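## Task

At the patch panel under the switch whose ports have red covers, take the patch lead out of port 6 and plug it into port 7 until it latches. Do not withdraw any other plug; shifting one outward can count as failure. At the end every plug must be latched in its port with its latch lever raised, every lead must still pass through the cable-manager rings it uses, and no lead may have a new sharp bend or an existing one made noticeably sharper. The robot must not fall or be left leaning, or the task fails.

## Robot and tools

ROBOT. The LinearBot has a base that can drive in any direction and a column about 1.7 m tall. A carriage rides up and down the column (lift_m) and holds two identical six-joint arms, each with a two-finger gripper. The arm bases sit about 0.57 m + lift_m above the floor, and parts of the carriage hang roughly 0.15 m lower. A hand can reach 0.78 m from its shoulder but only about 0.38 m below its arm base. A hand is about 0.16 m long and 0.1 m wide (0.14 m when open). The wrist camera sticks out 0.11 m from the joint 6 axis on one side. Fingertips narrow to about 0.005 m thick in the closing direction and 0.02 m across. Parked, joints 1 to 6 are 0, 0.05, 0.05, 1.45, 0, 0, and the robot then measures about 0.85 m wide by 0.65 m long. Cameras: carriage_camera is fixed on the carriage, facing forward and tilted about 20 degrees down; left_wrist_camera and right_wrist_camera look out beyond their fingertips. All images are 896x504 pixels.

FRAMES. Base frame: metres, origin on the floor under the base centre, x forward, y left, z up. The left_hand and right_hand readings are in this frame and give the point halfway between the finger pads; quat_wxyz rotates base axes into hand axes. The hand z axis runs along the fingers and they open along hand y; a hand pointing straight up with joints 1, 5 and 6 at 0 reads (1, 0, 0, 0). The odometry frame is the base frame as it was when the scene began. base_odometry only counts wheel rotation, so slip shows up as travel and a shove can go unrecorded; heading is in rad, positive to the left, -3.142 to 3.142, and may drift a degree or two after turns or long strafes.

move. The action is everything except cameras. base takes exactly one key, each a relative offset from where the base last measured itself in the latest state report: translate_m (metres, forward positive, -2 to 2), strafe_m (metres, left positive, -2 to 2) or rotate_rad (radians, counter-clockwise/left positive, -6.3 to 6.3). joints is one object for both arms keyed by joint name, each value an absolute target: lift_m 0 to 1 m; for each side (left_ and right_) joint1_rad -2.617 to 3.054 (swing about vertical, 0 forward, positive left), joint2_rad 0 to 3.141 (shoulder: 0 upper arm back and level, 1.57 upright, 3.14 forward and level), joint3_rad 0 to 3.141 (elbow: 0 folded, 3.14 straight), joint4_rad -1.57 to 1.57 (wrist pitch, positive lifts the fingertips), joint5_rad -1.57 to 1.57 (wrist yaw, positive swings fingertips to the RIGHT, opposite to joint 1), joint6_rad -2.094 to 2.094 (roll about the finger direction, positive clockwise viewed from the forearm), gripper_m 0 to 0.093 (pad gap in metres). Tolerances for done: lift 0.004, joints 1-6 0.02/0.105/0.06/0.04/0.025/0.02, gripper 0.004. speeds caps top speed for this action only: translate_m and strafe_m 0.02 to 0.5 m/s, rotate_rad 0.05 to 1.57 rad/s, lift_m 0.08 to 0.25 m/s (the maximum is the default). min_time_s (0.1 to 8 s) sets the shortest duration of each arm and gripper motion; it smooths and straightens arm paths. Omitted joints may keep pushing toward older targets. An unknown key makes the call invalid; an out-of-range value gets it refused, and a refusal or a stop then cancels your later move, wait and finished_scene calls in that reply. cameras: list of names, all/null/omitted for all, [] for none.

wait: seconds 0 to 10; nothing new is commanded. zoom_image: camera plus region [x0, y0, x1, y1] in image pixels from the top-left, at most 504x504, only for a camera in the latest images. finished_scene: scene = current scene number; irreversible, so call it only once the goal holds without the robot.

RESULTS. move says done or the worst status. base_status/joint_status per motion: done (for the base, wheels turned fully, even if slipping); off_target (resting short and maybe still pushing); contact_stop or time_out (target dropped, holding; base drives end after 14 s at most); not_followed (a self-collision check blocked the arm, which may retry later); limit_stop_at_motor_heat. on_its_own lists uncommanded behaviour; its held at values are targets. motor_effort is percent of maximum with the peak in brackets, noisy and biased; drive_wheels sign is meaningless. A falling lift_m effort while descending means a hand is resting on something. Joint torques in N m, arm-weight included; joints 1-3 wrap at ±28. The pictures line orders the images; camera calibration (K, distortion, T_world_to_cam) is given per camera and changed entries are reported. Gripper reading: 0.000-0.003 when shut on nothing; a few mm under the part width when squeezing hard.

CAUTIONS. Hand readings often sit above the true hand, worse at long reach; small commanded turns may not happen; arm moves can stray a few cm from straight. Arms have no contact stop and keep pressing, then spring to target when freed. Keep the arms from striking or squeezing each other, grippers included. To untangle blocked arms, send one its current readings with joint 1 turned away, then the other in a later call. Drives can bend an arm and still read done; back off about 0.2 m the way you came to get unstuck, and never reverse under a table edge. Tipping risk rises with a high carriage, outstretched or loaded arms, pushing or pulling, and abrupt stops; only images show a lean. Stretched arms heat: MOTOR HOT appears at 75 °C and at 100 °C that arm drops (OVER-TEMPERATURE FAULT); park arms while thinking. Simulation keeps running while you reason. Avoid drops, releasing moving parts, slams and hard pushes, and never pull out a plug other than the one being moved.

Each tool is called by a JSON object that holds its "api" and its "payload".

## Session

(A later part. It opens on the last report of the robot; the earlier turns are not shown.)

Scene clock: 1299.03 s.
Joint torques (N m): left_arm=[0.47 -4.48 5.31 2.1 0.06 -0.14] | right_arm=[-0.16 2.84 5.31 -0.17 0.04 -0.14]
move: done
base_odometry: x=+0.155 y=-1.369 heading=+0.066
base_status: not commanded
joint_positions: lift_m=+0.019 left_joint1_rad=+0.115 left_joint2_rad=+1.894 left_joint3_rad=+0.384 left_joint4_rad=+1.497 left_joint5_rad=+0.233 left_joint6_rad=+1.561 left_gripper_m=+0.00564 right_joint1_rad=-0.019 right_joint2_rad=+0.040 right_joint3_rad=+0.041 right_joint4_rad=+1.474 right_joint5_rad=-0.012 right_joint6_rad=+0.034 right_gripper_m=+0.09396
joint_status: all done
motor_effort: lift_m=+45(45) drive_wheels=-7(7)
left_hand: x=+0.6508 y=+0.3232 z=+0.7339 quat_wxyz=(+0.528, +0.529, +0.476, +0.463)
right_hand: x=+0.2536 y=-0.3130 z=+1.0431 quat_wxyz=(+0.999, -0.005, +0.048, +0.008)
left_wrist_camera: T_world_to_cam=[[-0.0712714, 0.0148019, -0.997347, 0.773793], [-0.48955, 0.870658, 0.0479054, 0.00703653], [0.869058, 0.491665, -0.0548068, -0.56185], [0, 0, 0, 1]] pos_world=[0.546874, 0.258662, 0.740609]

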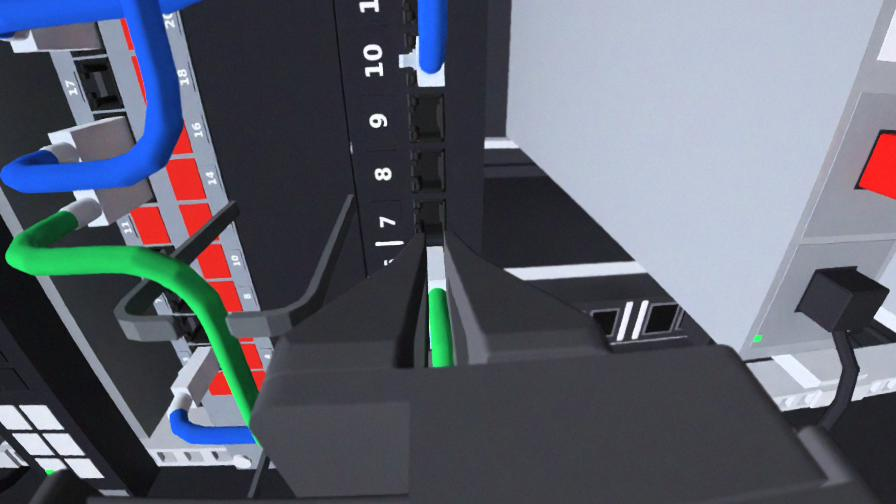

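{"api": "move", "payload": {"base": {"translate_m": -0.02}, "speeds": {"translate_m": 0.03}, "cameras": ["left_wrist_camera"]}}

{"api": "zoom_image", "payload": {"camera": "left_wrist_camera", "region": [330, 140, 510, 340]}}

Scene clock: 1345.50 s.
Joint torques (N m): left_arm=[0.7 -6.04 -0.39 2.78 0.05 -0.14] | right_arm=[-0.23 3.03 5.46 -0.2 0.03 -0.15]
move: done
base_odometry: x=+0.135 y=-1.370 heading=+0.067
base_status: done
joint_positions: lift_m=+0.019 left_joint1_rad=+0.112 left_joint2_rad=+1.908 left_joint3_rad=+0.451 left_joint4_rad=+1.432 left_joint5_rad=+0.234 left_joint6_rad=+1.561 left_gripper_m=+0.00557 right_joint1_rad=-0.019 right_joint2_rad=+0.040 right_joint3_rad=+0.041 right_joint4_rad=+1.474 right_joint5_rad=-0.012 right_joint6_rad=+0.034 right_gripper_m=+0.09396
joint_status: not commanded
motor_effort: lift_m=+45(45) drive_wheels=-9(12)
left_hand: x=+0.6668 y=+0.3234 z=+0.7339 quat_wxyz=(+0.527, +0.533, +0.478, +0.458)
right_hand: x=+0.2538 y=-0.3130 z=+1.0431 quat_wxyz=(+0.999, -0.005, +0.048, +0.008)
left_wrist_camera: T_world_to_cam=[[-0.0837097, 0.0137308, -0.996396, 0.782756], [-0.484907, 0.872973, 0.0527682, 0.00721917], [0.870551, 0.487576, -0.0664181, -0.567112], [0, 0, 0, 1]] pos_world=[0.562725, 0.25946, 0.741888]

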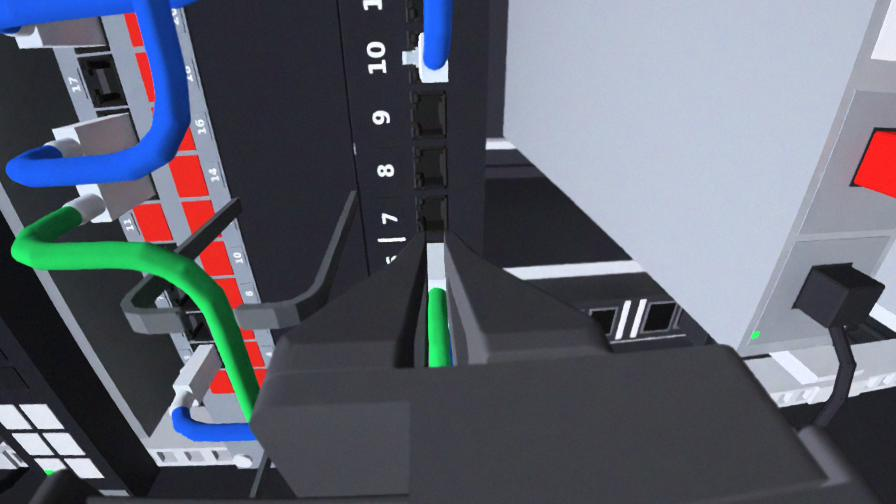

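Scaled by 2.520 (camera's finer frame: 1280x720).

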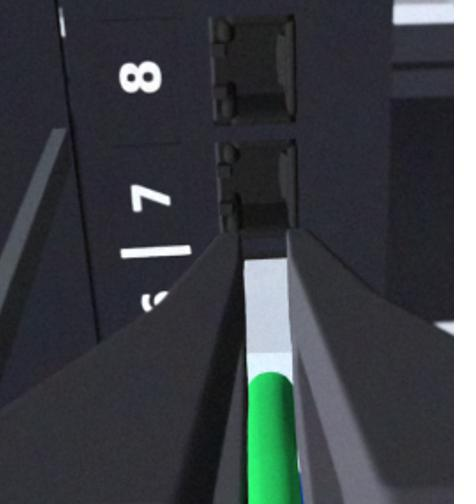

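{"api": "move", "payload": {"base": {"translate_m": -0.015}, "speeds": {"translate_m": 0.03}, "cameras": ["left_wrist_camera"]}}

{"api": "zoom_image", "payload": {"camera": "left_wrist_camera", "region": [330, 140, 510, 340]}}

Scene clock: 1356.10 s.
Joint torques (N m): left_arm=[0.9 -6.49 -2.04 2.95 0.07 -0.13] | right_arm=[-0.2 3.15 5.35 -0.19 0.05 -0.13]
move: done
base_odometry: x=+0.121 y=-1.370 heading=+0.068
base_status: done
joint_positions: lift_m=+0.019 left_joint1_rad=+0.109 left_joint2_rad=+1.913 left_joint3_rad=+0.472 left_joint4_rad=+1.414 left_joint5_rad=+0.232 left_joint6_rad=+1.561 left_gripper_m=+0.00492 right_joint1_rad=-0.019 right_joint2_rad=+0.040 right_joint3_rad=+0.041 right_joint4_rad=+1.473 right_joint5_rad=-0.012 right_joint6_rad=+0.034 right_gripper_m=+0.09396
joint_status: not commanded
motor_effort: lift_m=+45(45) drive_wheels=-3(16)
left_hand: x=+0.6717 y=+0.3232 z=+0.7345 quat_wxyz=(+0.526, +0.533, +0.479, +0.458)
right_hand: x=+0.2541 y=-0.3130 z=+1.0431 quat_wxyz=(+0.999, -0.005, +0.049, +0.008)
left_wrist_camera: T_world_to_cam=[[-0.0851381, 0.0136209, -0.996276, 0.784724], [-0.484839, 0.872974, 0.0533677, 0.00929484], [0.87045, 0.487577, -0.0677194, -0.570296], [0, 0, 0, 1]] pos_world=[0.567731, 0.259261, 0.742685]

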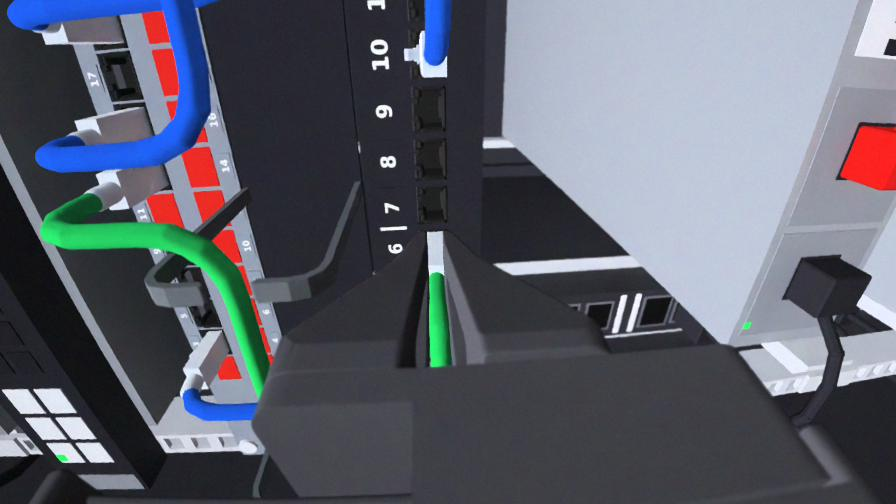

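Scaled by 2.520 (camera's finer frame: 1280x720).

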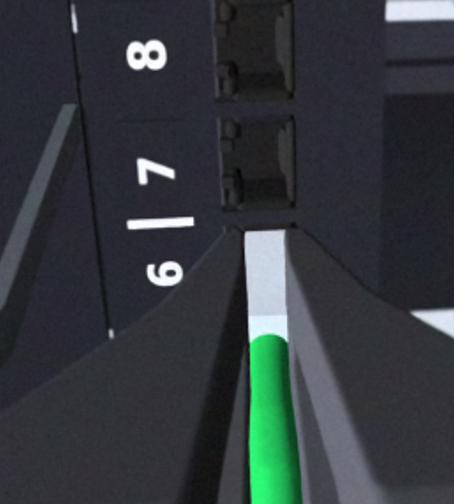

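{"api": "zoom_image", "payload": {"camera": "left_wrist_camera", "region": [400, 190, 470, 290]}}

Scaled by 5.040 (camera's finer frame: 1280x720).

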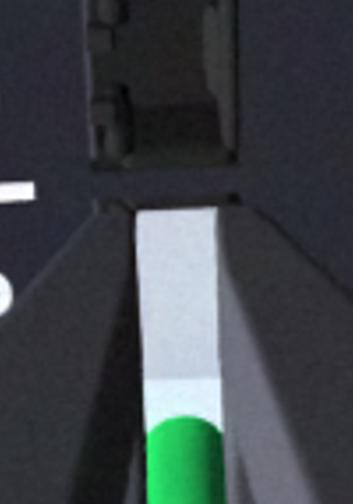

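{"api": "move", "payload": {"base": {"translate_m": 0.02}, "speeds": {"translate_m": 0.03}, "cameras": ["left_wrist_camera"]}}

{"api": "zoom_image", "payload": {"camera": "left_wrist_camera", "region": [330, 140, 510, 340]}}

Scene clock: 1488.57 s.
Joint torques (N m): left_arm=[0.59 -6.15 3.97 2 0.09 -0.13] | right_arm=[-0.13 3 5.27 -0.18 0.03 -0.09]
move: done
MOTOR HOT: joint 4 (wrist pitch) of the left arm reports 77 °C; the controller stops that arm at 100 °C. To cool a motor, set the load down, stop pushing, or move to a pose that needs little force.
base_odometry: x=+0.141 y=-1.369 heading=+0.067
base_status: done
joint_positions: lift_m=+0.019 left_joint1_rad=+0.113 left_joint2_rad=+1.913 left_joint3_rad=+0.399 left_joint4_rad=+1.509 left_joint5_rad=+0.229 left_joint6_rad=+1.561 left_gripper_m=+0.00492 right_joint1_rad=-0.019 right_joint2_rad=+0.040 right_joint3_rad=+0.041 right_joint4_rad=+1.473 right_joint5_rad=-0.012 right_joint6_rad=+0.034 right_gripper_m=+0.09396
joint_status: not commanded
motor_effort: lift_m=+45(45) drive_wheels=-6(10)
left_hand: x=+0.6545 y=+0.3237 z=+0.7337 quat_wxyz=(+0.529, +0.527, +0.474, +0.466)
right_hand: x=+0.2541 y=-0.3130 z=+1.0431 quat_wxyz=(+0.999, -0.005, +0.049, +0.008)
left_wrist_camera: T_world_to_cam=[[-0.0637437, 0.0154948, -0.997846, 0.769023], [-0.491889, 0.869498, 0.0449243, 0.0125145], [0.868321, 0.493693, -0.0478033, -0.570719], [0, 0, 0, 1]] pos_world=[0.550744, 0.258963, 0.739522]

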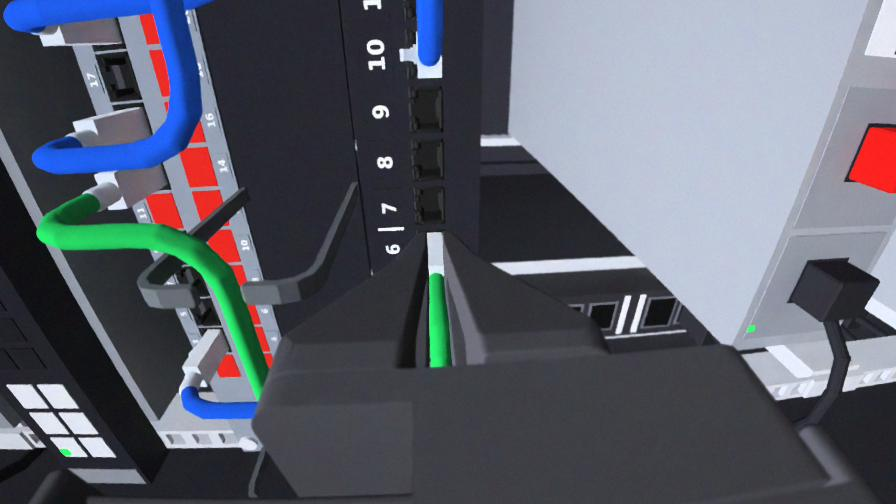

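Scaled by 2.520 (camera's finer frame: 1280x720).

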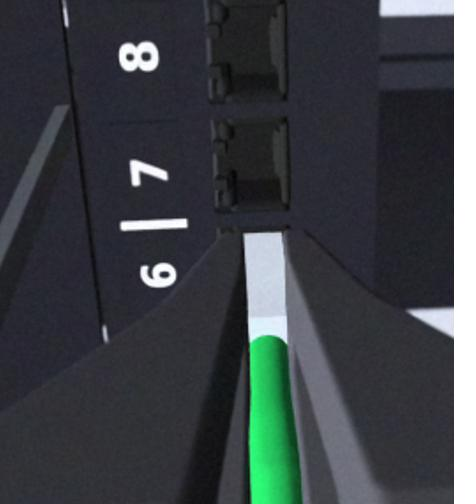

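{"api": "move", "payload": {"joints": {"left_gripper_m": 0.018}, "min_time_s": 0.8, "cameras": []}}

{"api": "move", "payload": {"base": {"translate_m": 0.016}, "speeds": {"translate_m": 0.03}, "cameras": ["left_wrist_camera"]}}

{"api": "zoom_image", "payload": {"camera": "left_wrist_camera", "region": [330, 140, 510, 340]}}

Scene clock: 1509.40 s.
Joint torques (N m): left_arm=[0.53 -6.22 3.99 1.98 0.08 -0.14] | right_arm=[-0.14 2.92 5.27 -0.17 0.04 -0.12]
move: done
MOTOR HOT: cleared for the motors of the left arm.
base_odometry: x=+0.141 y=-1.369 heading=+0.067
base_status: not commanded
joint_positions: lift_m=+0.019 left_joint1_rad=+0.113 left_joint2_rad=+1.913 left_joint3_rad=+0.399 left_joint4_rad=+1.509 left_joint5_rad=+0.230 left_joint6_rad=+1.561 left_gripper_m=+0.01787 right_joint1_rad=-0.019 right_joint2_rad=+0.040 right_joint3_rad=+0.041 right_joint4_rad=+1.473 right_joint5_rad=-0.012 right_joint6_rad=+0.034 right_gripper_m=+0.09396
joint_status: all done
motor_effort: lift_m=+45(45) drive_wheels=-6(7)
left_hand: x=+0.6545 y=+0.3236 z=+0.7337 quat_wxyz=(+0.529, +0.527, +0.474, +0.466)
right_hand: x=+0.2541 y=-0.3130 z=+1.0431 quat_wxyz=(+0.999, -0.005, +0.049, +0.008)

Scene clock: 1510.33 s.
Joint torques (N m): left_arm=[0.5 -6.16 3.96 2.04 0.08 -0.12] | right_arm=[-0.17 3 5.45 -0.19 0.03 -0.15]
move: done
base_odometry: x=+0.156 y=-1.369 heading=+0.065
base_status: done
joint_positions: lift_m=+0.019 left_joint1_rad=+0.115 left_joint2_rad=+1.913 left_joint3_rad=+0.399 left_joint4_rad=+1.502 left_joint5_rad=+0.232 left_joint6_rad=+1.561 left_gripper_m=+0.01787 right_joint1_rad=-0.019 right_joint2_rad=+0.040 right_joint3_rad=+0.041 right_joint4_rad=+1.474 right_joint5_rad=-0.012 right_joint6_rad=+0.034 right_gripper_m=+0.09396
joint_status: not commanded
motor_effort: lift_m=+45(45) drive_wheels=-5(12)
left_hand: x=+0.6544 y=+0.3238 z=+0.7320 quat_wxyz=(+0.528, +0.529, +0.476, +0.464)
right_hand: x=+0.2538 y=-0.3129 z=+1.0431 quat_wxyz=(+0.999, -0.005, +0.048, +0.008)
left_wrist_camera: T_world_to_cam=[[-0.0708697, 0.0151885, -0.99737, 0.771657], [-0.490577, 0.870069, 0.0481086, 0.00912982], [0.868511, 0.492696, -0.0542104, -0.565919], [0, 0, 0, 1]] pos_world=[0.550673, 0.259162, 0.73851]

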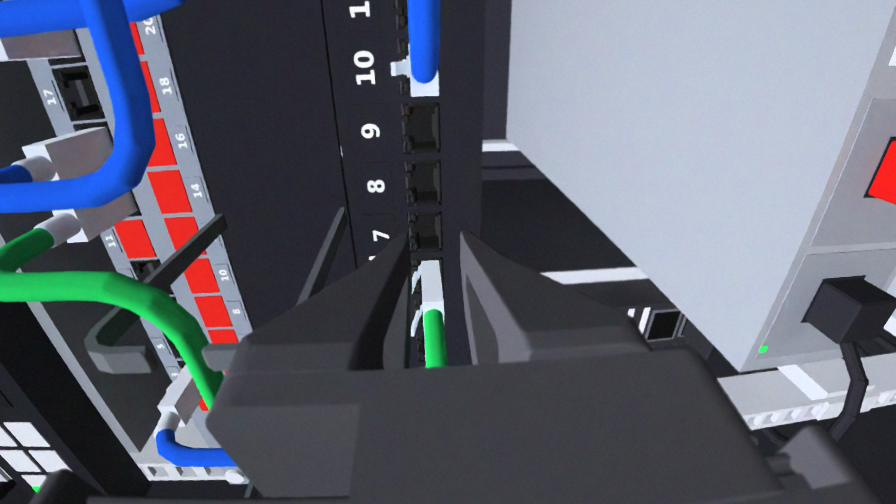

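Scaled by 2.520 (camera's finer frame: 1280x720).

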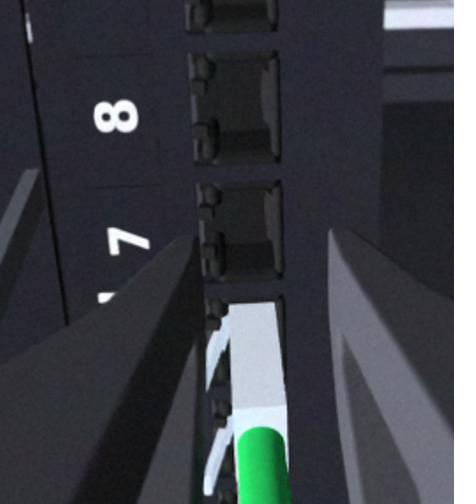

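{"api": "move", "payload": {"base": {"strafe_m": 0.005}, "speeds": {"strafe_m": 0.02}, "cameras": []}}

{"api": "move", "payload": {"base": {"translate_m": -0.003}, "speeds": {"translate_m": 0.02}, "cameras": ["left_wrist_camera"]}}

{"api": "zoom_image", "payload": {"camera": "left_wrist_camera", "region": [330, 140, 510, 340]}}

Scene clock: 1563.03 s.
Joint torques (N m): left_arm=[0.46 -6.19 3.93 2.05 -0.15 -0.13] | right_arm=[-0.14 2.93 5.42 -0.23 0.02 -0.12]
move: done
base_odometry: x=+0.156 y=-1.364 heading=+0.065
base_status: done
joint_positions: lift_m=+0.019 left_joint1_rad=+0.114 left_joint2_rad=+1.913 left_joint3_rad=+0.399 left_joint4_rad=+1.501 left_joint5_rad=+0.250 left_joint6_rad=+1.561 left_gripper_m=+0.01787 right_joint1_rad=-0.019 right_joint2_rad=+0.040 right_joint3_rad=+0.041 right_joint4_rad=+1.474 right_joint5_rad=-0.012 right_joint6_rad=+0.034 right_gripper_m=+0.09396
joint_status: not commanded
motor_effort: lift_m=+45(45) drive_wheels=+6(10)
left_hand: x=+0.6540 y=+0.3206 z=+0.7317 quat_wxyz=(+0.532, +0.533, +0.471, +0.459)
right_hand: x=+0.2538 y=-0.3130 z=+1.0431 quat_wxyz=(+0.999, -0.005, +0.048, +0.008)

Scene clock: 1563.63 s.
Joint torques (N m): left_arm=[0.44 -6.11 3.96 2.03 -0.13 -0.14] | right_arm=[-0.18 2.95 5.42 -0.19 0.03 -0.14]
move: done
base_odometry: x=+0.153 y=-1.365 heading=+0.064
base_status: done
joint_positions: lift_m=+0.019 left_joint1_rad=+0.116 left_joint2_rad=+1.913 left_joint3_rad=+0.399 left_joint4_rad=+1.501 left_joint5_rad=+0.249 left_joint6_rad=+1.561 left_gripper_m=+0.01787 right_joint1_rad=-0.019 right_joint2_rad=+0.040 right_joint3_rad=+0.041 right_joint4_rad=+1.473 right_joint5_rad=-0.012 right_joint6_rad=+0.034 right_gripper_m=+0.09396
joint_status: not commanded
motor_effort: lift_m=+45(45) drive_wheels=+4(9)
left_hand: x=+0.6540 y=+0.3216 z=+0.7318 quat_wxyz=(+0.532, +0.532, +0.472, +0.459)
right_hand: x=+0.2540 y=-0.3129 z=+1.0431 quat_wxyz=(+0.999, -0.005, +0.049, +0.008)
left_wrist_camera: T_world_to_cam=[[-0.0713779, 0.0159691, -0.997322, 0.771608], [-0.477219, 0.877461, 0.0482043, -0.000334148], [0.875881, 0.479382, -0.0550106, -0.564405], [0, 0, 0, 1]] pos_world=[0.549268, 0.258537, 0.738509]

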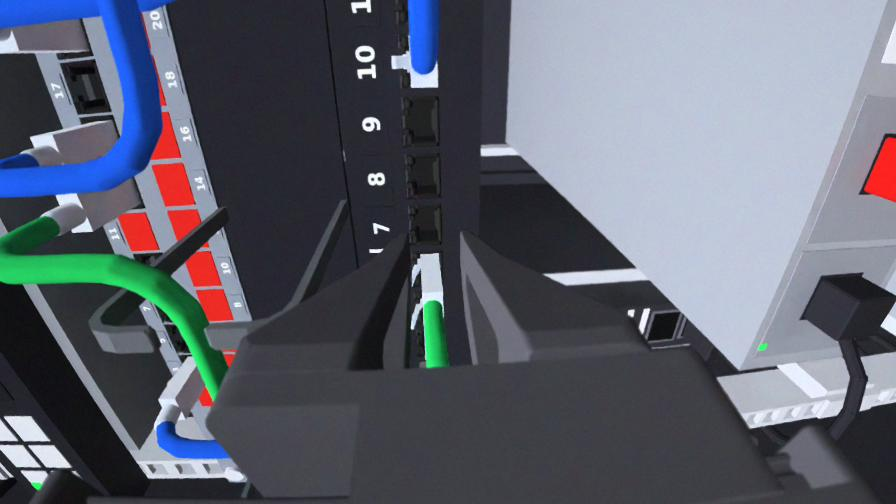

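Scaled by 2.520 (camera's finer frame: 1280x720).

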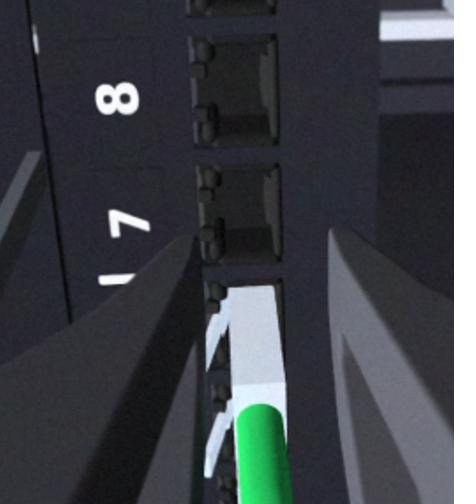

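{"api": "move", "payload": {"base": {"strafe_m": -0.002}, "speeds": {"strafe_m": 0.02}, "cameras": []}}

{"api": "move", "payload": {"joints": {"left_gripper_m": 0.0}, "min_time_s": 1.5, "cameras": ["left_wrist_camera"]}}

{"api": "zoom_image", "payload": {"camera": "left_wrist_camera", "region": [360, 180, 500, 340]}}

Scene clock: 1612.93 s.
Joint torques (N m): left_arm=[0.31 -6.17 3.97 2.06 -0.11 -0.14] | right_arm=[-0.08 2.86 5.46 -0.12 0.04 -0.13]
move: done
base_odometry: x=+0.153 y=-1.366 heading=+0.064
base_status: done
joint_positions: lift_m=+0.019 left_joint1_rad=+0.117 left_joint2_rad=+1.913 left_joint3_rad=+0.399 left_joint4_rad=+1.502 left_joint5_rad=+0.248 left_joint6_rad=+1.561 left_gripper_m=+0.01787 right_joint1_rad=-0.019 right_joint2_rad=+0.040 right_joint3_rad=+0.041 right_joint4_rad=+1.473 right_joint5_rad=-0.012 right_joint6_rad=+0.034 right_gripper_m=+0.09396
joint_status: not commanded
motor_effort: lift_m=+45(45) drive_wheels=-3(5)
left_hand: x=+0.6540 y=+0.3220 z=+0.7319 quat_wxyz=(+0.531, +0.532, +0.472, +0.460)
right_hand: x=+0.2540 y=-0.3130 z=+1.0431 quat_wxyz=(+0.999, -0.005, +0.048, +0.008)

Scene clock: 1614.73 s.
Joint torques (N m): left_arm=[0.27 -6.12 3.99 1.98 -0.13 -0.14] | right_arm=[-0.35 3.19 5.49 -0.15 0.01 -0.14]
move: off_target
base_odometry: x=+0.153 y=-1.366 heading=+0.064
base_status: not commanded
joint_positions: lift_m=+0.019 left_joint1_rad=+0.117 left_joint2_rad=+1.913 left_joint3_rad=+0.399 left_joint4_rad=+1.508 left_joint5_rad=+0.248 left_joint6_rad=+1.561 left_gripper_m=+0.00602 right_joint1_rad=-0.019 right_joint2_rad=+0.040 right_joint3_rad=+0.041 right_joint4_rad=+1.473 right_joint5_rad=-0.012 right_joint6_rad=+0.034 right_gripper_m=+0.09396
joint_status: left_gripper_m off_target (ended at +0.00604, target +0.00000)
motor_effort: lift_m=+45(45) drive_wheels=-4(4)
left_hand: x=+0.6541 y=+0.3220 z=+0.7335 quat_wxyz=(+0.533, +0.531, +0.470, +0.462)
right_hand: x=+0.2540 y=-0.3130 z=+1.0431 quat_wxyz=(+0.999, -0.005, +0.048, +0.008)
left_wrist_camera: T_world_to_cam=[[-0.0641794, 0.0166602, -0.997799, 0.768738], [-0.478534, 0.876894, 0.0454212, 0.00232016], [0.875721, 0.480396, -0.0483061, -0.569692], [0, 0, 0, 1]] pos_world=[0.549338, 0.258835, 0.739421]

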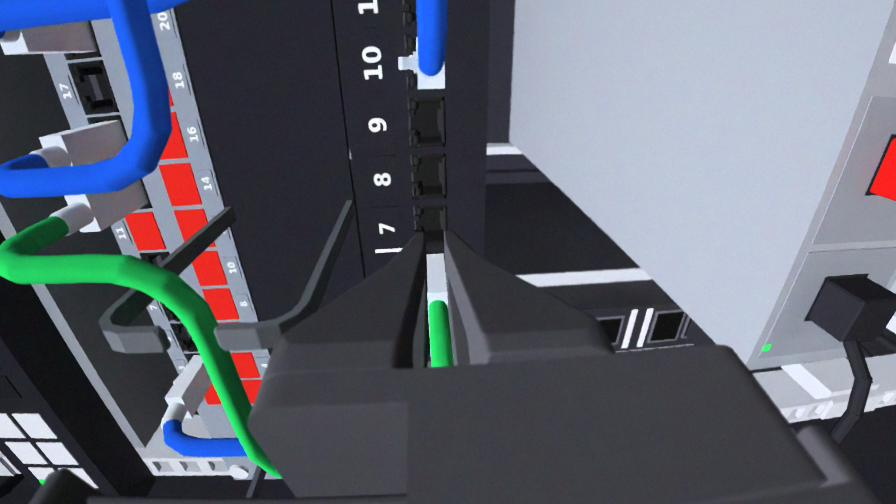

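Scaled by 3.150 (camera's finer frame: 1280x720).

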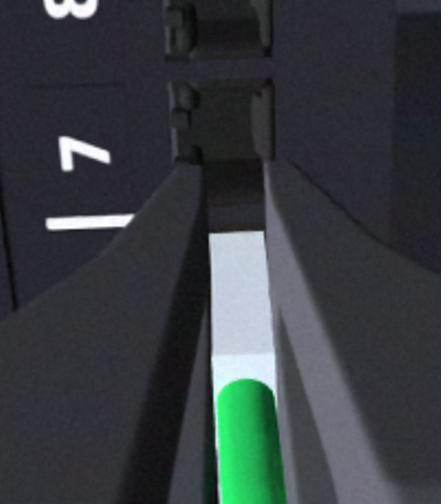

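{"api": "move", "payload": {"base": {"translate_m": -0.02}, "speeds": {"translate_m": 0.05}, "cameras": ["left_wrist_camera"]}}

{"api": "zoom_image", "payload": {"camera": "left_wrist_camera", "region": [360, 180, 500, 340]}}

Scene clock: 1626.90 s.
Joint torques (N m): left_arm=[0.88 -6.49 -1.61 2.93 0.02 -0.13] | right_arm=[-0.14 2.95 5.37 -0.16 0 -0.1]
move: done
base_odometry: x=+0.134 y=-1.368 heading=+0.065
base_status: done
joint_positions: lift_m=+0.019 left_joint1_rad=+0.110 left_joint2_rad=+1.913 left_joint3_rad=+0.467 left_joint4_rad=+1.419 left_joint5_rad=+0.234 left_joint6_rad=+1.561 left_gripper_m=+0.00596 right_joint1_rad=-0.019 right_joint2_rad=+0.040 right_joint3_rad=+0.041 right_joint4_rad=+1.473 right_joint5_rad=-0.012 right_joint6_rad=+0.034 right_gripper_m=+0.09396
joint_status: not commanded
motor_effort: lift_m=+45(45) drive_wheels=-6(10)
left_hand: x=+0.6705 y=+0.3233 z=+0.7340 quat_wxyz=(+0.527, +0.533, +0.478, +0.458)
right_hand: x=+0.2541 y=-0.3130 z=+1.0431 quat_wxyz=(+0.999, -0.005, +0.049, +0.008)
left_wrist_camera: T_world_to_cam=[[-0.0854942, 0.013967, -0.996241, 0.784197], [-0.483819, 0.873515, 0.0537662, 0.00750584], [0.870982, 0.486597, -0.067923, -0.569192], [0, 0, 0, 1]] pos_world=[0.566431, 0.259457, 0.742184]

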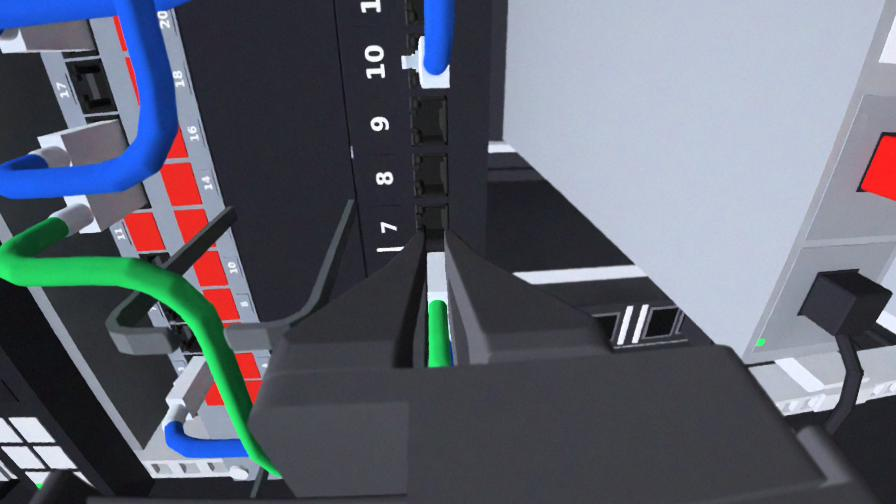

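Scaled by 3.150 (camera's finer frame: 1280x720).

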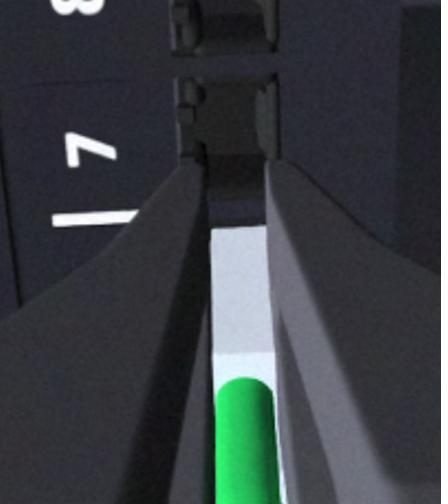

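{"api": "move", "payload": {"base": {"translate_m": -0.01}, "speeds": {"translate_m": 0.05}, "cameras": ["left_wrist_camera"]}}

{"api": "zoom_image", "payload": {"camera": "left_wrist_camera", "region": [360, 180, 500, 340]}}

Scene clock: 1647.80 s.
Joint torques (N m): left_arm=[0.88 -6.64 -1.81 2.87 0.1 -0.14] | right_arm=[-0.06 2.91 5.42 -0.15 0.02 -0.1]
move: done
base_odometry: x=+0.124 y=-1.368 heading=+0.064
base_status: done
joint_positions: lift_m=+0.019 left_joint1_rad=+0.110 left_joint2_rad=+1.915 left_joint3_rad=+0.469 left_joint4_rad=+1.420 left_joint5_rad=+0.230 left_joint6_rad=+1.561 left_gripper_m=+0.00518 right_joint1_rad=-0.019 right_joint2_rad=+0.040 right_joint3_rad=+0.041 right_joint4_rad=+1.472 right_joint5_rad=-0.012 right_joint6_rad=+0.034 right_gripper_m=+0.09396
joint_status: not commanded
motor_effort: lift_m=+45(45) drive_wheels=-4(16)
left_hand: x=+0.6710 y=+0.3238 z=+0.7342 quat_wxyz=(+0.526, +0.532, +0.479, +0.459)
right_hand: x=+0.2542 y=-0.3130 z=+1.0431 quat_wxyz=(+0.999, -0.005, +0.049, +0.008)
left_wrist_camera: T_world_to_cam=[[-0.0839899, 0.0139435, -0.996369, 0.783605], [-0.487175, 0.871678, 0.0532655, 0.0104964], [0.869256, 0.48988, -0.0664192, -0.570831], [0, 0, 0, 1]] pos_world=[0.567127, 0.259563, 0.742287]

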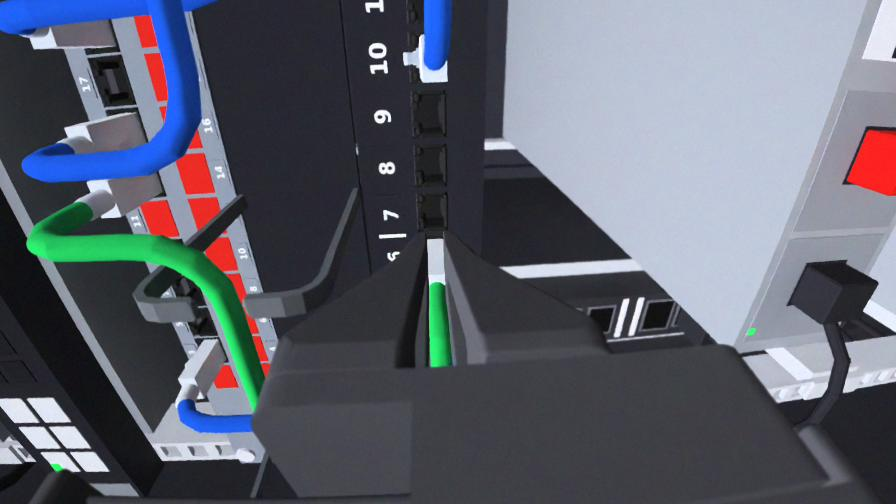

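Scaled by 3.150 (camera's finer frame: 1280x720).

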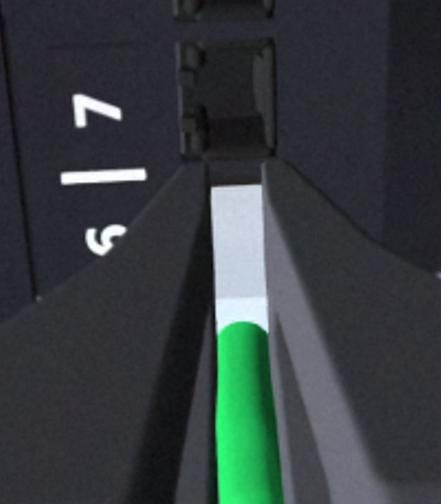

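{"api": "move", "payload": {"base": {"translate_m": 0.018}, "speeds": {"translate_m": 0.05}, "cameras": []}}

{"api": "move", "payload": {"joints": {"left_gripper_m": 0.018}, "min_time_s": 0.8, "cameras": []}}

{"api": "move", "payload": {"base": {"translate_m": 0.012}, "joints": {"lift_m": 0.0208}, "speeds": {"translate_m": 0.03}, "cameras": ["left_wrist_camera"]}}

{"api": "zoom_image", "payload": {"camera": "left_wrist_camera", "region": [360, 180, 500, 340]}}

Scene clock: 1714.07 s.
Joint torques (N m): left_arm=[0.95 -6.3 3.34 2.04 0.11 -0.14] | right_arm=[-0.12 2.88 5.34 -0.15 -0.03 -0.14]
move: done
MOTOR HOT: joint 4 (wrist pitch) of the left arm reports 78 °C; the controller stops that arm at 100 °C. To cool a motor, set the load down, stop pushing, or move to a pose that needs little force.
base_odometry: x=+0.142 y=-1.367 heading=+0.065
base_status: done
joint_positions: lift_m=+0.019 left_joint1_rad=+0.110 left_joint2_rad=+1.915 left_joint3_rad=+0.405 left_joint4_rad=+1.504 left_joint5_rad=+0.229 left_joint6_rad=+1.561 left_gripper_m=+0.00517 right_joint1_rad=-0.019 right_joint2_rad=+0.040 right_joint3_rad=+0.041 right_joint4_rad=+1.472 right_joint5_rad=-0.012 right_joint6_rad=+0.034 right_gripper_m=+0.09396
joint_status: not commanded
motor_effort: lift_m=+45(45) drive_wheels=+0(5)
left_hand: x=+0.6561 y=+0.3223 z=+0.7339 quat_wxyz=(+0.530, +0.528, +0.473, +0.465)
right_hand: x=+0.2542 y=-0.3130 z=+1.0431 quat_wxyz=(+0.999, -0.005, +0.049, +0.008)

Scene clock: 1715.17 s.
Joint torques (N m): left_arm=[0.91 -6.28 3.43 2.03 0.09 -0.13] | right_arm=[0.01 2.91 5.37 -0.21 0.03 -0.08]
move: done
MOTOR HOT: still on. Joint 4 (wrist pitch) of the left arm reports 78 °C.
base_odometry: x=+0.142 y=-1.367 heading=+0.065
base_status: not commanded
joint_positions: lift_m=+0.019 left_joint1_rad=+0.110 left_joint2_rad=+1.915 left_joint3_rad=+0.405 left_joint4_rad=+1.504 left_joint5_rad=+0.229 left_joint6_rad=+1.561 left_gripper_m=+0.01786 right_joint1_rad=-0.019 right_joint2_rad=+0.040 right_joint3_rad=+0.041 right_joint4_rad=+1.472 right_joint5_rad=-0.012 right_joint6_rad=+0.034 right_gripper_m=+0.09396
joint_status: all done
motor_effort: lift_m=+45(45) drive_wheels=+0(1)
left_hand: x=+0.6561 y=+0.3223 z=+0.7339 quat_wxyz=(+0.530, +0.528, +0.473, +0.465)
right_hand: x=+0.2542 y=-0.3130 z=+1.0431 quat_wxyz=(+0.999, -0.005, +0.049, +0.008)

Scene clock: 1715.97 s.
Joint torques (N m): left_arm=[0.7 -6.3 3.7 2.13 0.07 -0.14] | right_arm=[-0.24 2.89 5.45 -0.16 0.02 -0.08]
move: done
MOTOR HOT: still on. Joint 4 (wrist pitch) of the left arm reports 77 °C.
base_odometry: x=+0.154 y=-1.366 heading=+0.065
base_status: done
joint_positions: lift_m=+0.020 left_joint1_rad=+0.111 left_joint2_rad=+1.915 left_joint3_rad=+0.402 left_joint4_rad=+1.495 left_joint5_rad=+0.232 left_joint6_rad=+1.562 left_gripper_m=+0.01786 right_joint1_rad=-0.019 right_joint2_rad=+0.040 right_joint3_rad=+0.041 right_joint4_rad=+1.472 right_joint5_rad=-0.012 right_joint6_rad=+0.034 right_gripper_m=+0.09396
joint_status: all done
motor_effort: lift_m=+45(51) drive_wheels=-2(9)
left_hand: x=+0.6553 y=+0.3224 z=+0.7323 quat_wxyz=(+0.528, +0.531, +0.476, +0.461)
right_hand: x=+0.2542 y=-0.3130 z=+1.0447 quat_wxyz=(+0.999, -0.005, +0.049, +0.008)
left_wrist_camera: T_world_to_cam=[[-0.0760873, 0.015214, -0.996985, 0.77529], [-0.487324, 0.87176, 0.0504944, 0.00626694], [0.8699, 0.489697, -0.0589158, -0.562421], [0, 0, 0, 1]] pos_world=[0.551294, 0.258157, 0.739501]

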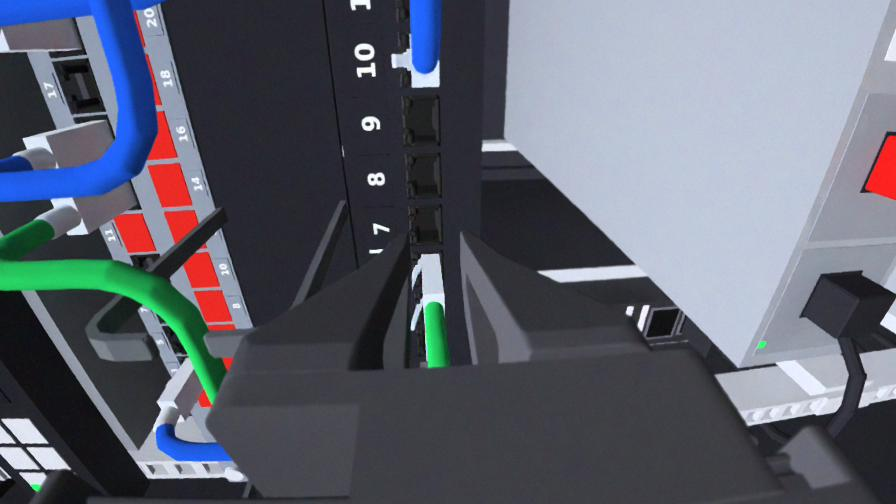

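Scaled by 3.150 (camera's finer frame: 1280x720).

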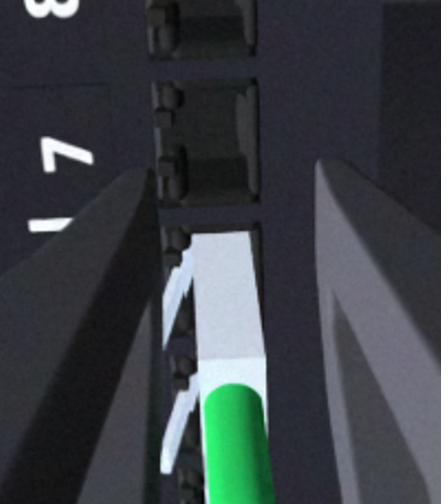

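{"api": "move", "payload": {"joints": {"lift_m": 0.0222}, "cameras": []}}

{"api": "move", "payload": {"joints": {"left_gripper_m": 0.0}, "min_time_s": 1.2, "cameras": []}}

{"api": "move", "payload": {"base": {"translate_m": -0.018}, "joints": {"left_joint2_rad": 1.912, "left_joint4_rad": 1.43}, "speeds": {"translate_m": 0.03}, "min_time_s": 0.7, "cameras": ["left_wrist_camera"]}}

{"api": "zoom_image", "payload": {"camera": "left_wrist_camera", "region": [360, 180, 500, 340]}}

Scene clock: 1732.93 s.
Joint torques (N m): left_arm=[0.77 -6.24 3.74 2.19 0.07 -0.15] | right_arm=[-0.39 2.99 5.38 -0.18 0.04 -0.13]
move: done
MOTOR HOT: cleared for the motors of the left arm.
base_odometry: x=+0.154 y=-1.366 heading=+0.065
base_status: not commanded
joint_positions: lift_m=+0.022 left_joint1_rad=+0.111 left_joint2_rad=+1.915 left_joint3_rad=+0.401 left_joint4_rad=+1.489 left_joint5_rad=+0.232 left_joint6_rad=+1.563 left_gripper_m=+0.01786 right_joint1_rad=-0.019 right_joint2_rad=+0.040 right_joint3_rad=+0.041 right_joint4_rad=+1.472 right_joint5_rad=-0.012 right_joint6_rad=+0.034 right_gripper_m=+0.09396
joint_status: all done
motor_effort: lift_m=+45(50) drive_wheels=-1(1)
left_hand: x=+0.6550 y=+0.3223 z=+0.7321 quat_wxyz=(+0.526, +0.532, +0.478, +0.460)
right_hand: x=+0.2542 y=-0.3130 z=+1.0461 quat_wxyz=(+0.999, -0.005, +0.049, +0.008)

Scene clock: 1734.43 s.
Joint torques (N m): left_arm=[0.75 -6.27 3.74 2.11 0.06 -0.14] | right_arm=[-0.28 3.07 5.46 -0.17 0.05 -0.12]
move: off_target
base_odometry: x=+0.154 y=-1.366 heading=+0.065
base_status: not commanded
joint_positions: lift_m=+0.022 left_joint1_rad=+0.111 left_joint2_rad=+1.915 left_joint3_rad=+0.401 left_joint4_rad=+1.497 left_joint5_rad=+0.232 left_joint6_rad=+1.563 left_gripper_m=+0.00610 right_joint1_rad=-0.019 right_joint2_rad=+0.040 right_joint3_rad=+0.041 right_joint4_rad=+1.472 right_joint5_rad=-0.012 right_joint6_rad=+0.034 right_gripper_m=+0.09396
joint_status: left_gripper_m off_target (ended at +0.00612, target +0.00000)
motor_effort: lift_m=+45(45) drive_wheels=+0(2)
left_hand: x=+0.6551 y=+0.3223 z=+0.7340 quat_wxyz=(+0.528, +0.531, +0.476, +0.462)
right_hand: x=+0.2542 y=-0.3130 z=+1.0461 quat_wxyz=(+0.999, -0.005, +0.049, +0.008)

Scene clock: 1735.53 s.
Joint torques (N m): left_arm=[0.83 -5.34 3.59 1.94 0.08 -0.15] | right_arm=[-0.16 3.11 5.34 -0.21 0.05 -0.12]
move: done
base_odometry: x=+0.136 y=-1.367 heading=+0.065
base_status: done
joint_positions: lift_m=+0.022 left_joint1_rad=+0.111 left_joint2_rad=+1.915 left_joint3_rad=+0.404 left_joint4_rad=+1.437 left_joint5_rad=+0.233 left_joint6_rad=+1.563 left_gripper_m=+0.00609 right_joint1_rad=-0.019 right_joint2_rad=+0.040 right_joint3_rad=+0.041 right_joint4_rad=+1.472 right_joint5_rad=-0.012 right_joint6_rad=+0.034 right_gripper_m=+0.09396
joint_status: all done
motor_effort: lift_m=+45(45) drive_wheels=+0(8)
left_hand: x=+0.6550 y=+0.3222 z=+0.7203 quat_wxyz=(+0.516, +0.542, +0.492, +0.445)
right_hand: x=+0.2542 y=-0.3130 z=+1.0461 quat_wxyz=(+0.999, -0.005, +0.049, +0.008)
left_wrist_camera: T_world_to_cam=[[-0.131304, 0.0101574, -0.99129, 0.796903], [-0.483187, 0.872473, 0.0729417, -0.0122659], [0.865615, 0.488556, -0.109651, -0.523112], [0, 0, 0, 1]] pos_world=[0.551524, 0.258177, 0.733497]

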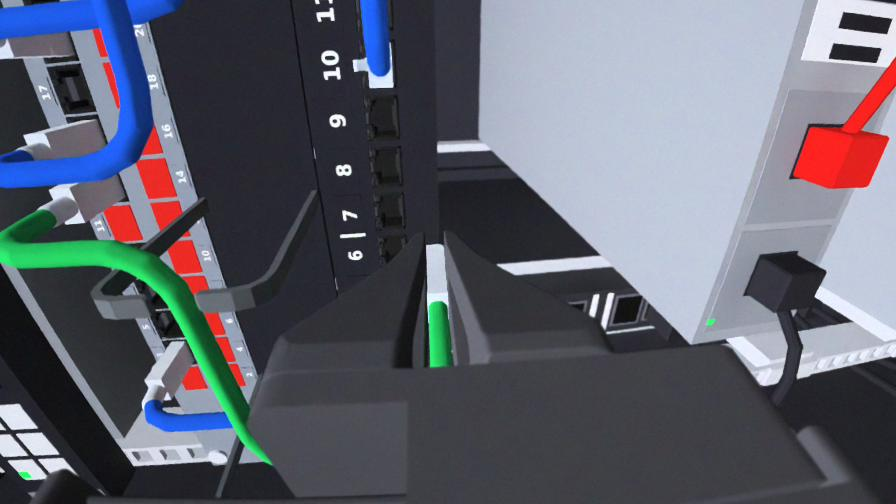

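Scaled by 3.150 (camera's finer frame: 1280x720).

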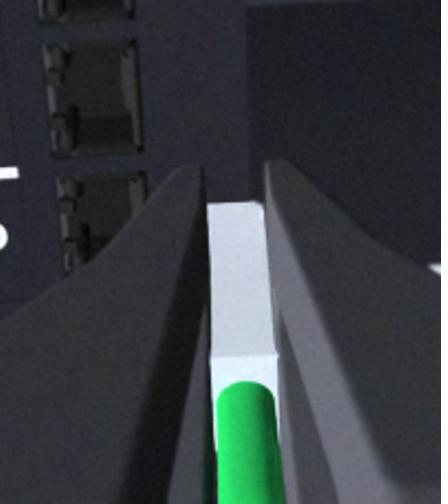

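{"api": "move", "payload": {"base": {"translate_m": -0.012}, "joints": {"left_joint2_rad": 1.90, "left_joint4_rad": 1.51}, "speeds": {"translate_m": 0.03}, "min_time_s": 1.0, "cameras": ["left_wrist_camera"]}}

{"api": "zoom_image", "payload": {"camera": "left_wrist_camera", "region": [330, 140, 510, 340]}}

Scene clock: 1751.90 s.
Joint torques (N m): left_arm=[0.81 -6.32 3.55 2.13 0.04 -0.15] | right_arm=[0.05 2.93 5.56 -0.21 0.02 -0.11]
move: done
base_odometry: x=+0.124 y=-1.368 heading=+0.064
base_status: done
joint_positions: lift_m=+0.022 left_joint1_rad=+0.111 left_joint2_rad=+1.915 left_joint3_rad=+0.404 left_joint4_rad=+1.492 left_joint5_rad=+0.234 left_joint6_rad=+1.563 left_gripper_m=+0.00609 right_joint1_rad=-0.019 right_joint2_rad=+0.040 right_joint3_rad=+0.041 right_joint4_rad=+1.472 right_joint5_rad=-0.012 right_joint6_rad=+0.034 right_gripper_m=+0.09396
joint_status: all done
motor_effort: lift_m=+45(45) drive_wheels=-1(7)
left_hand: x=+0.6556 y=+0.3221 z=+0.7336 quat_wxyz=(+0.528, +0.532, +0.476, +0.461)
right_hand: x=+0.2542 y=-0.3130 z=+1.0461 quat_wxyz=(+0.999, -0.005, +0.049, +0.008)
left_wrist_camera: T_world_to_cam=[[-0.0765915, 0.0163197, -0.996929, 0.776453], [-0.485596, 0.87266, 0.0515925, 0.00439949], [0.870822, 0.488056, -0.0589135, -0.562559], [0, 0, 0, 1]] pos_world=[0.551495, 0.25805, 0.740699]

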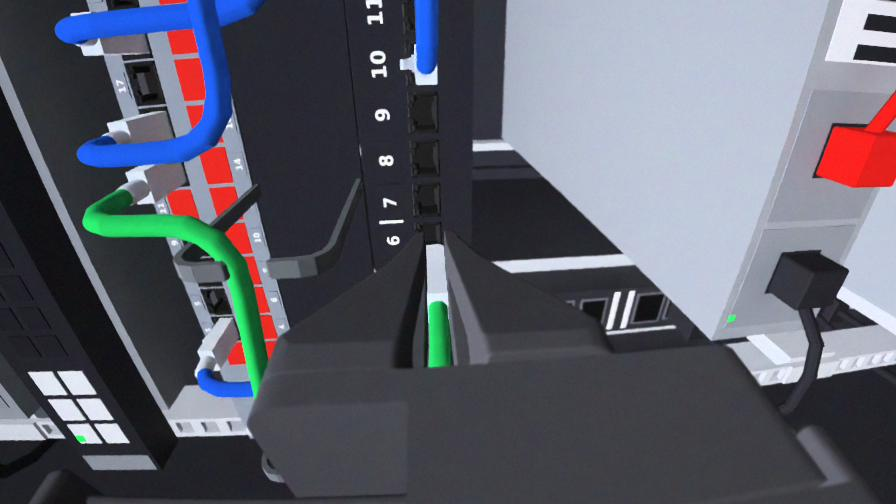

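Scaled by 2.520 (camera's finer frame: 1280x720).

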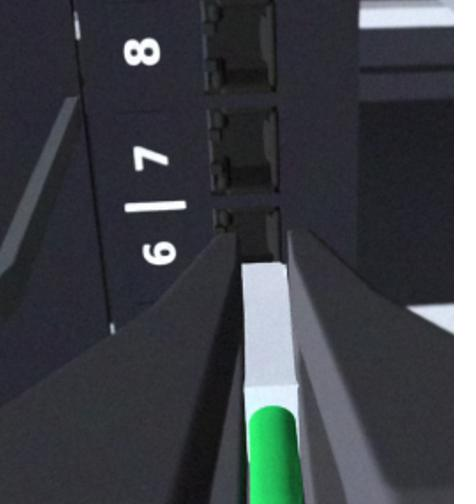

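{"api": "move", "payload": {"base": {"strafe_m": -0.0172}, "speeds": {"strafe_m": 0.03}, "cameras": ["left_wrist_camera"]}}

{"api": "zoom_image", "payload": {"camera": "left_wrist_camera", "region": [330, 140, 510, 340]}}

Scene clock: 1771.93 s.
Joint torques (N m): left_arm=[0.58 -6.28 3.62 2.12 0.05 -0.15] | right_arm=[-0.31 3 5.52 -0.18 0.03 -0.11]
move: done
base_odometry: x=+0.125 y=-1.385 heading=+0.065
base_status: done
joint_positions: lift_m=+0.022 left_joint1_rad=+0.113 left_joint2_rad=+1.915 left_joint3_rad=+0.404 left_joint4_rad=+1.495 left_joint5_rad=+0.234 left_joint6_rad=+1.563 left_gripper_m=+0.00608 right_joint1_rad=-0.019 right_joint2_rad=+0.040 right_joint3_rad=+0.041 right_joint4_rad=+1.472 right_joint5_rad=-0.012 right_joint6_rad=+0.034 right_gripper_m=+0.09396
joint_status: not commanded
motor_effort: lift_m=+45(45) drive_wheels=+8(11)
left_hand: x=+0.6556 y=+0.3230 z=+0.7342 quat_wxyz=(+0.528, +0.531, +0.476, +0.462)
right_hand: x=+0.2542 y=-0.3130 z=+1.0461 quat_wxyz=(+0.999, -0.005, +0.049, +0.008)
left_wrist_camera: T_world_to_cam=[[-0.0743556, 0.0164147, -0.997097, 0.775618], [-0.48736, 0.871728, 0.0506943, 0.00569481], [0.87003, 0.489714, -0.056818, -0.564509], [0, 0, 0, 1]] pos_world=[0.551586, 0.258752, 0.741003]

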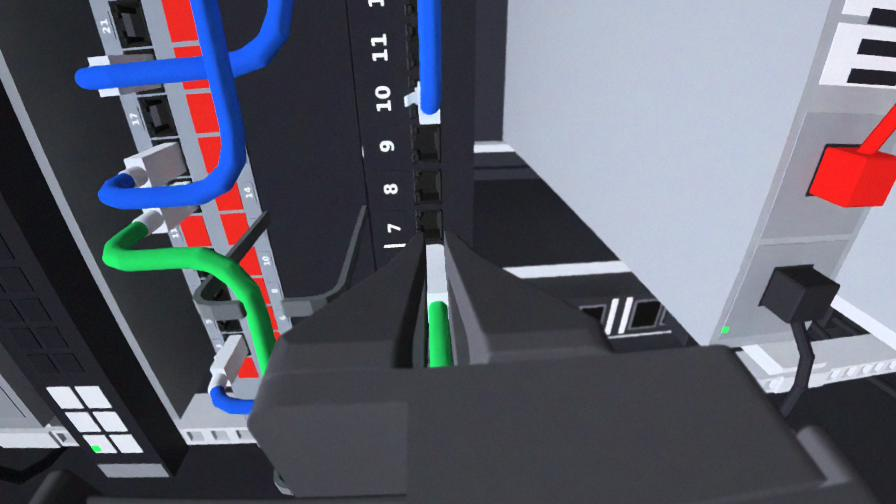

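Scaled by 2.520 (camera's finer frame: 1280x720).

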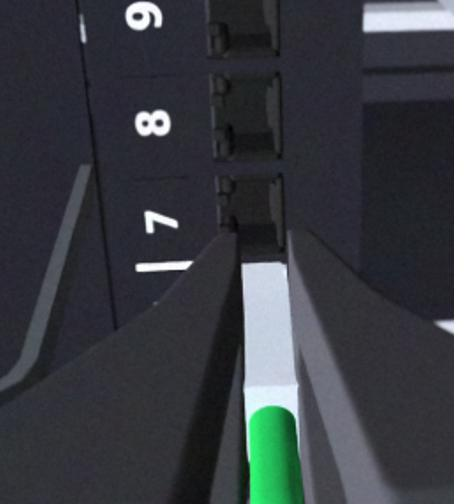

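{"api": "move", "payload": {"base": {"strafe_m": -0.006}, "joints": {"lift_m": 0.0215}, "speeds": {"strafe_m": 0.03}, "cameras": ["left_wrist_camera"]}}

{"api": "zoom_image", "payload": {"camera": "left_wrist_camera", "region": [330, 140, 510, 340]}}

Scene clock: 1784.30 s.
Joint torques (N m): left_arm=[0.18 -6.27 3.59 2.12 0.03 -0.16] | right_arm=[-0.1 3.11 5.27 -0.16 0.05 -0.13]
move: done
base_odometry: x=+0.126 y=-1.391 heading=+0.066
base_status: done
joint_positions: lift_m=+0.022 left_joint1_rad=+0.117 left_joint2_rad=+1.915 left_joint3_rad=+0.404 left_joint4_rad=+1.496 left_joint5_rad=+0.234 left_joint6_rad=+1.563 left_gripper_m=+0.00608 right_joint1_rad=-0.019 right_joint2_rad=+0.040 right_joint3_rad=+0.041 right_joint4_rad=+1.472 right_joint5_rad=-0.012 right_joint6_rad=+0.034 right_gripper_m=+0.09396
joint_status: all done
motor_effort: lift_m=+37(37) drive_wheels=+7(14)
left_hand: x=+0.6555 y=+0.3247 z=+0.7344 quat_wxyz=(+0.527, +0.529, +0.476, +0.463)
right_hand: x=+0.2542 y=-0.3129 z=+1.0460 quat_wxyz=(+0.999, -0.005, +0.049, +0.008)
left_wrist_camera: T_world_to_cam=[[-0.0733519, 0.0162824, -0.997173, 0.77525], [-0.49071, 0.86987, 0.0503003, 0.00727147], [0.86823, 0.493013, -0.0558166, -0.565921], [0, 0, 0, 1]] pos_world=[0.551784, 0.260058, 0.741105]

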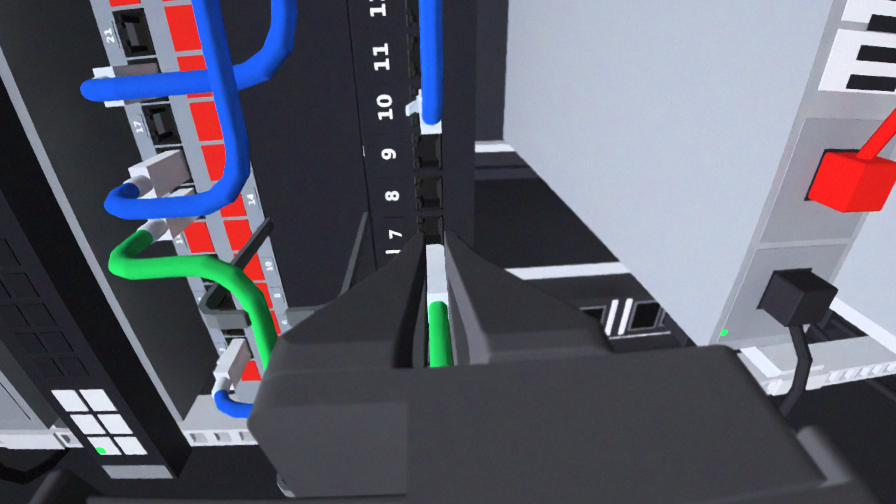

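Scaled by 2.520 (camera's finer frame: 1280x720).

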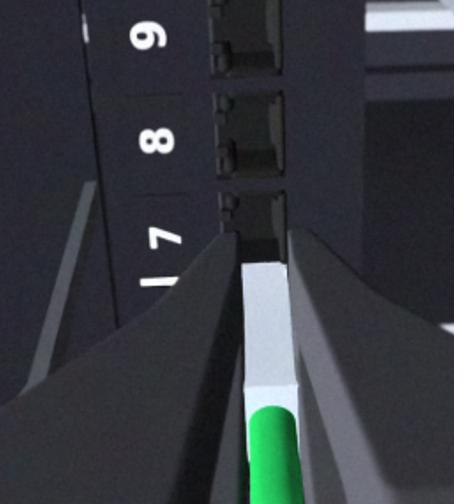

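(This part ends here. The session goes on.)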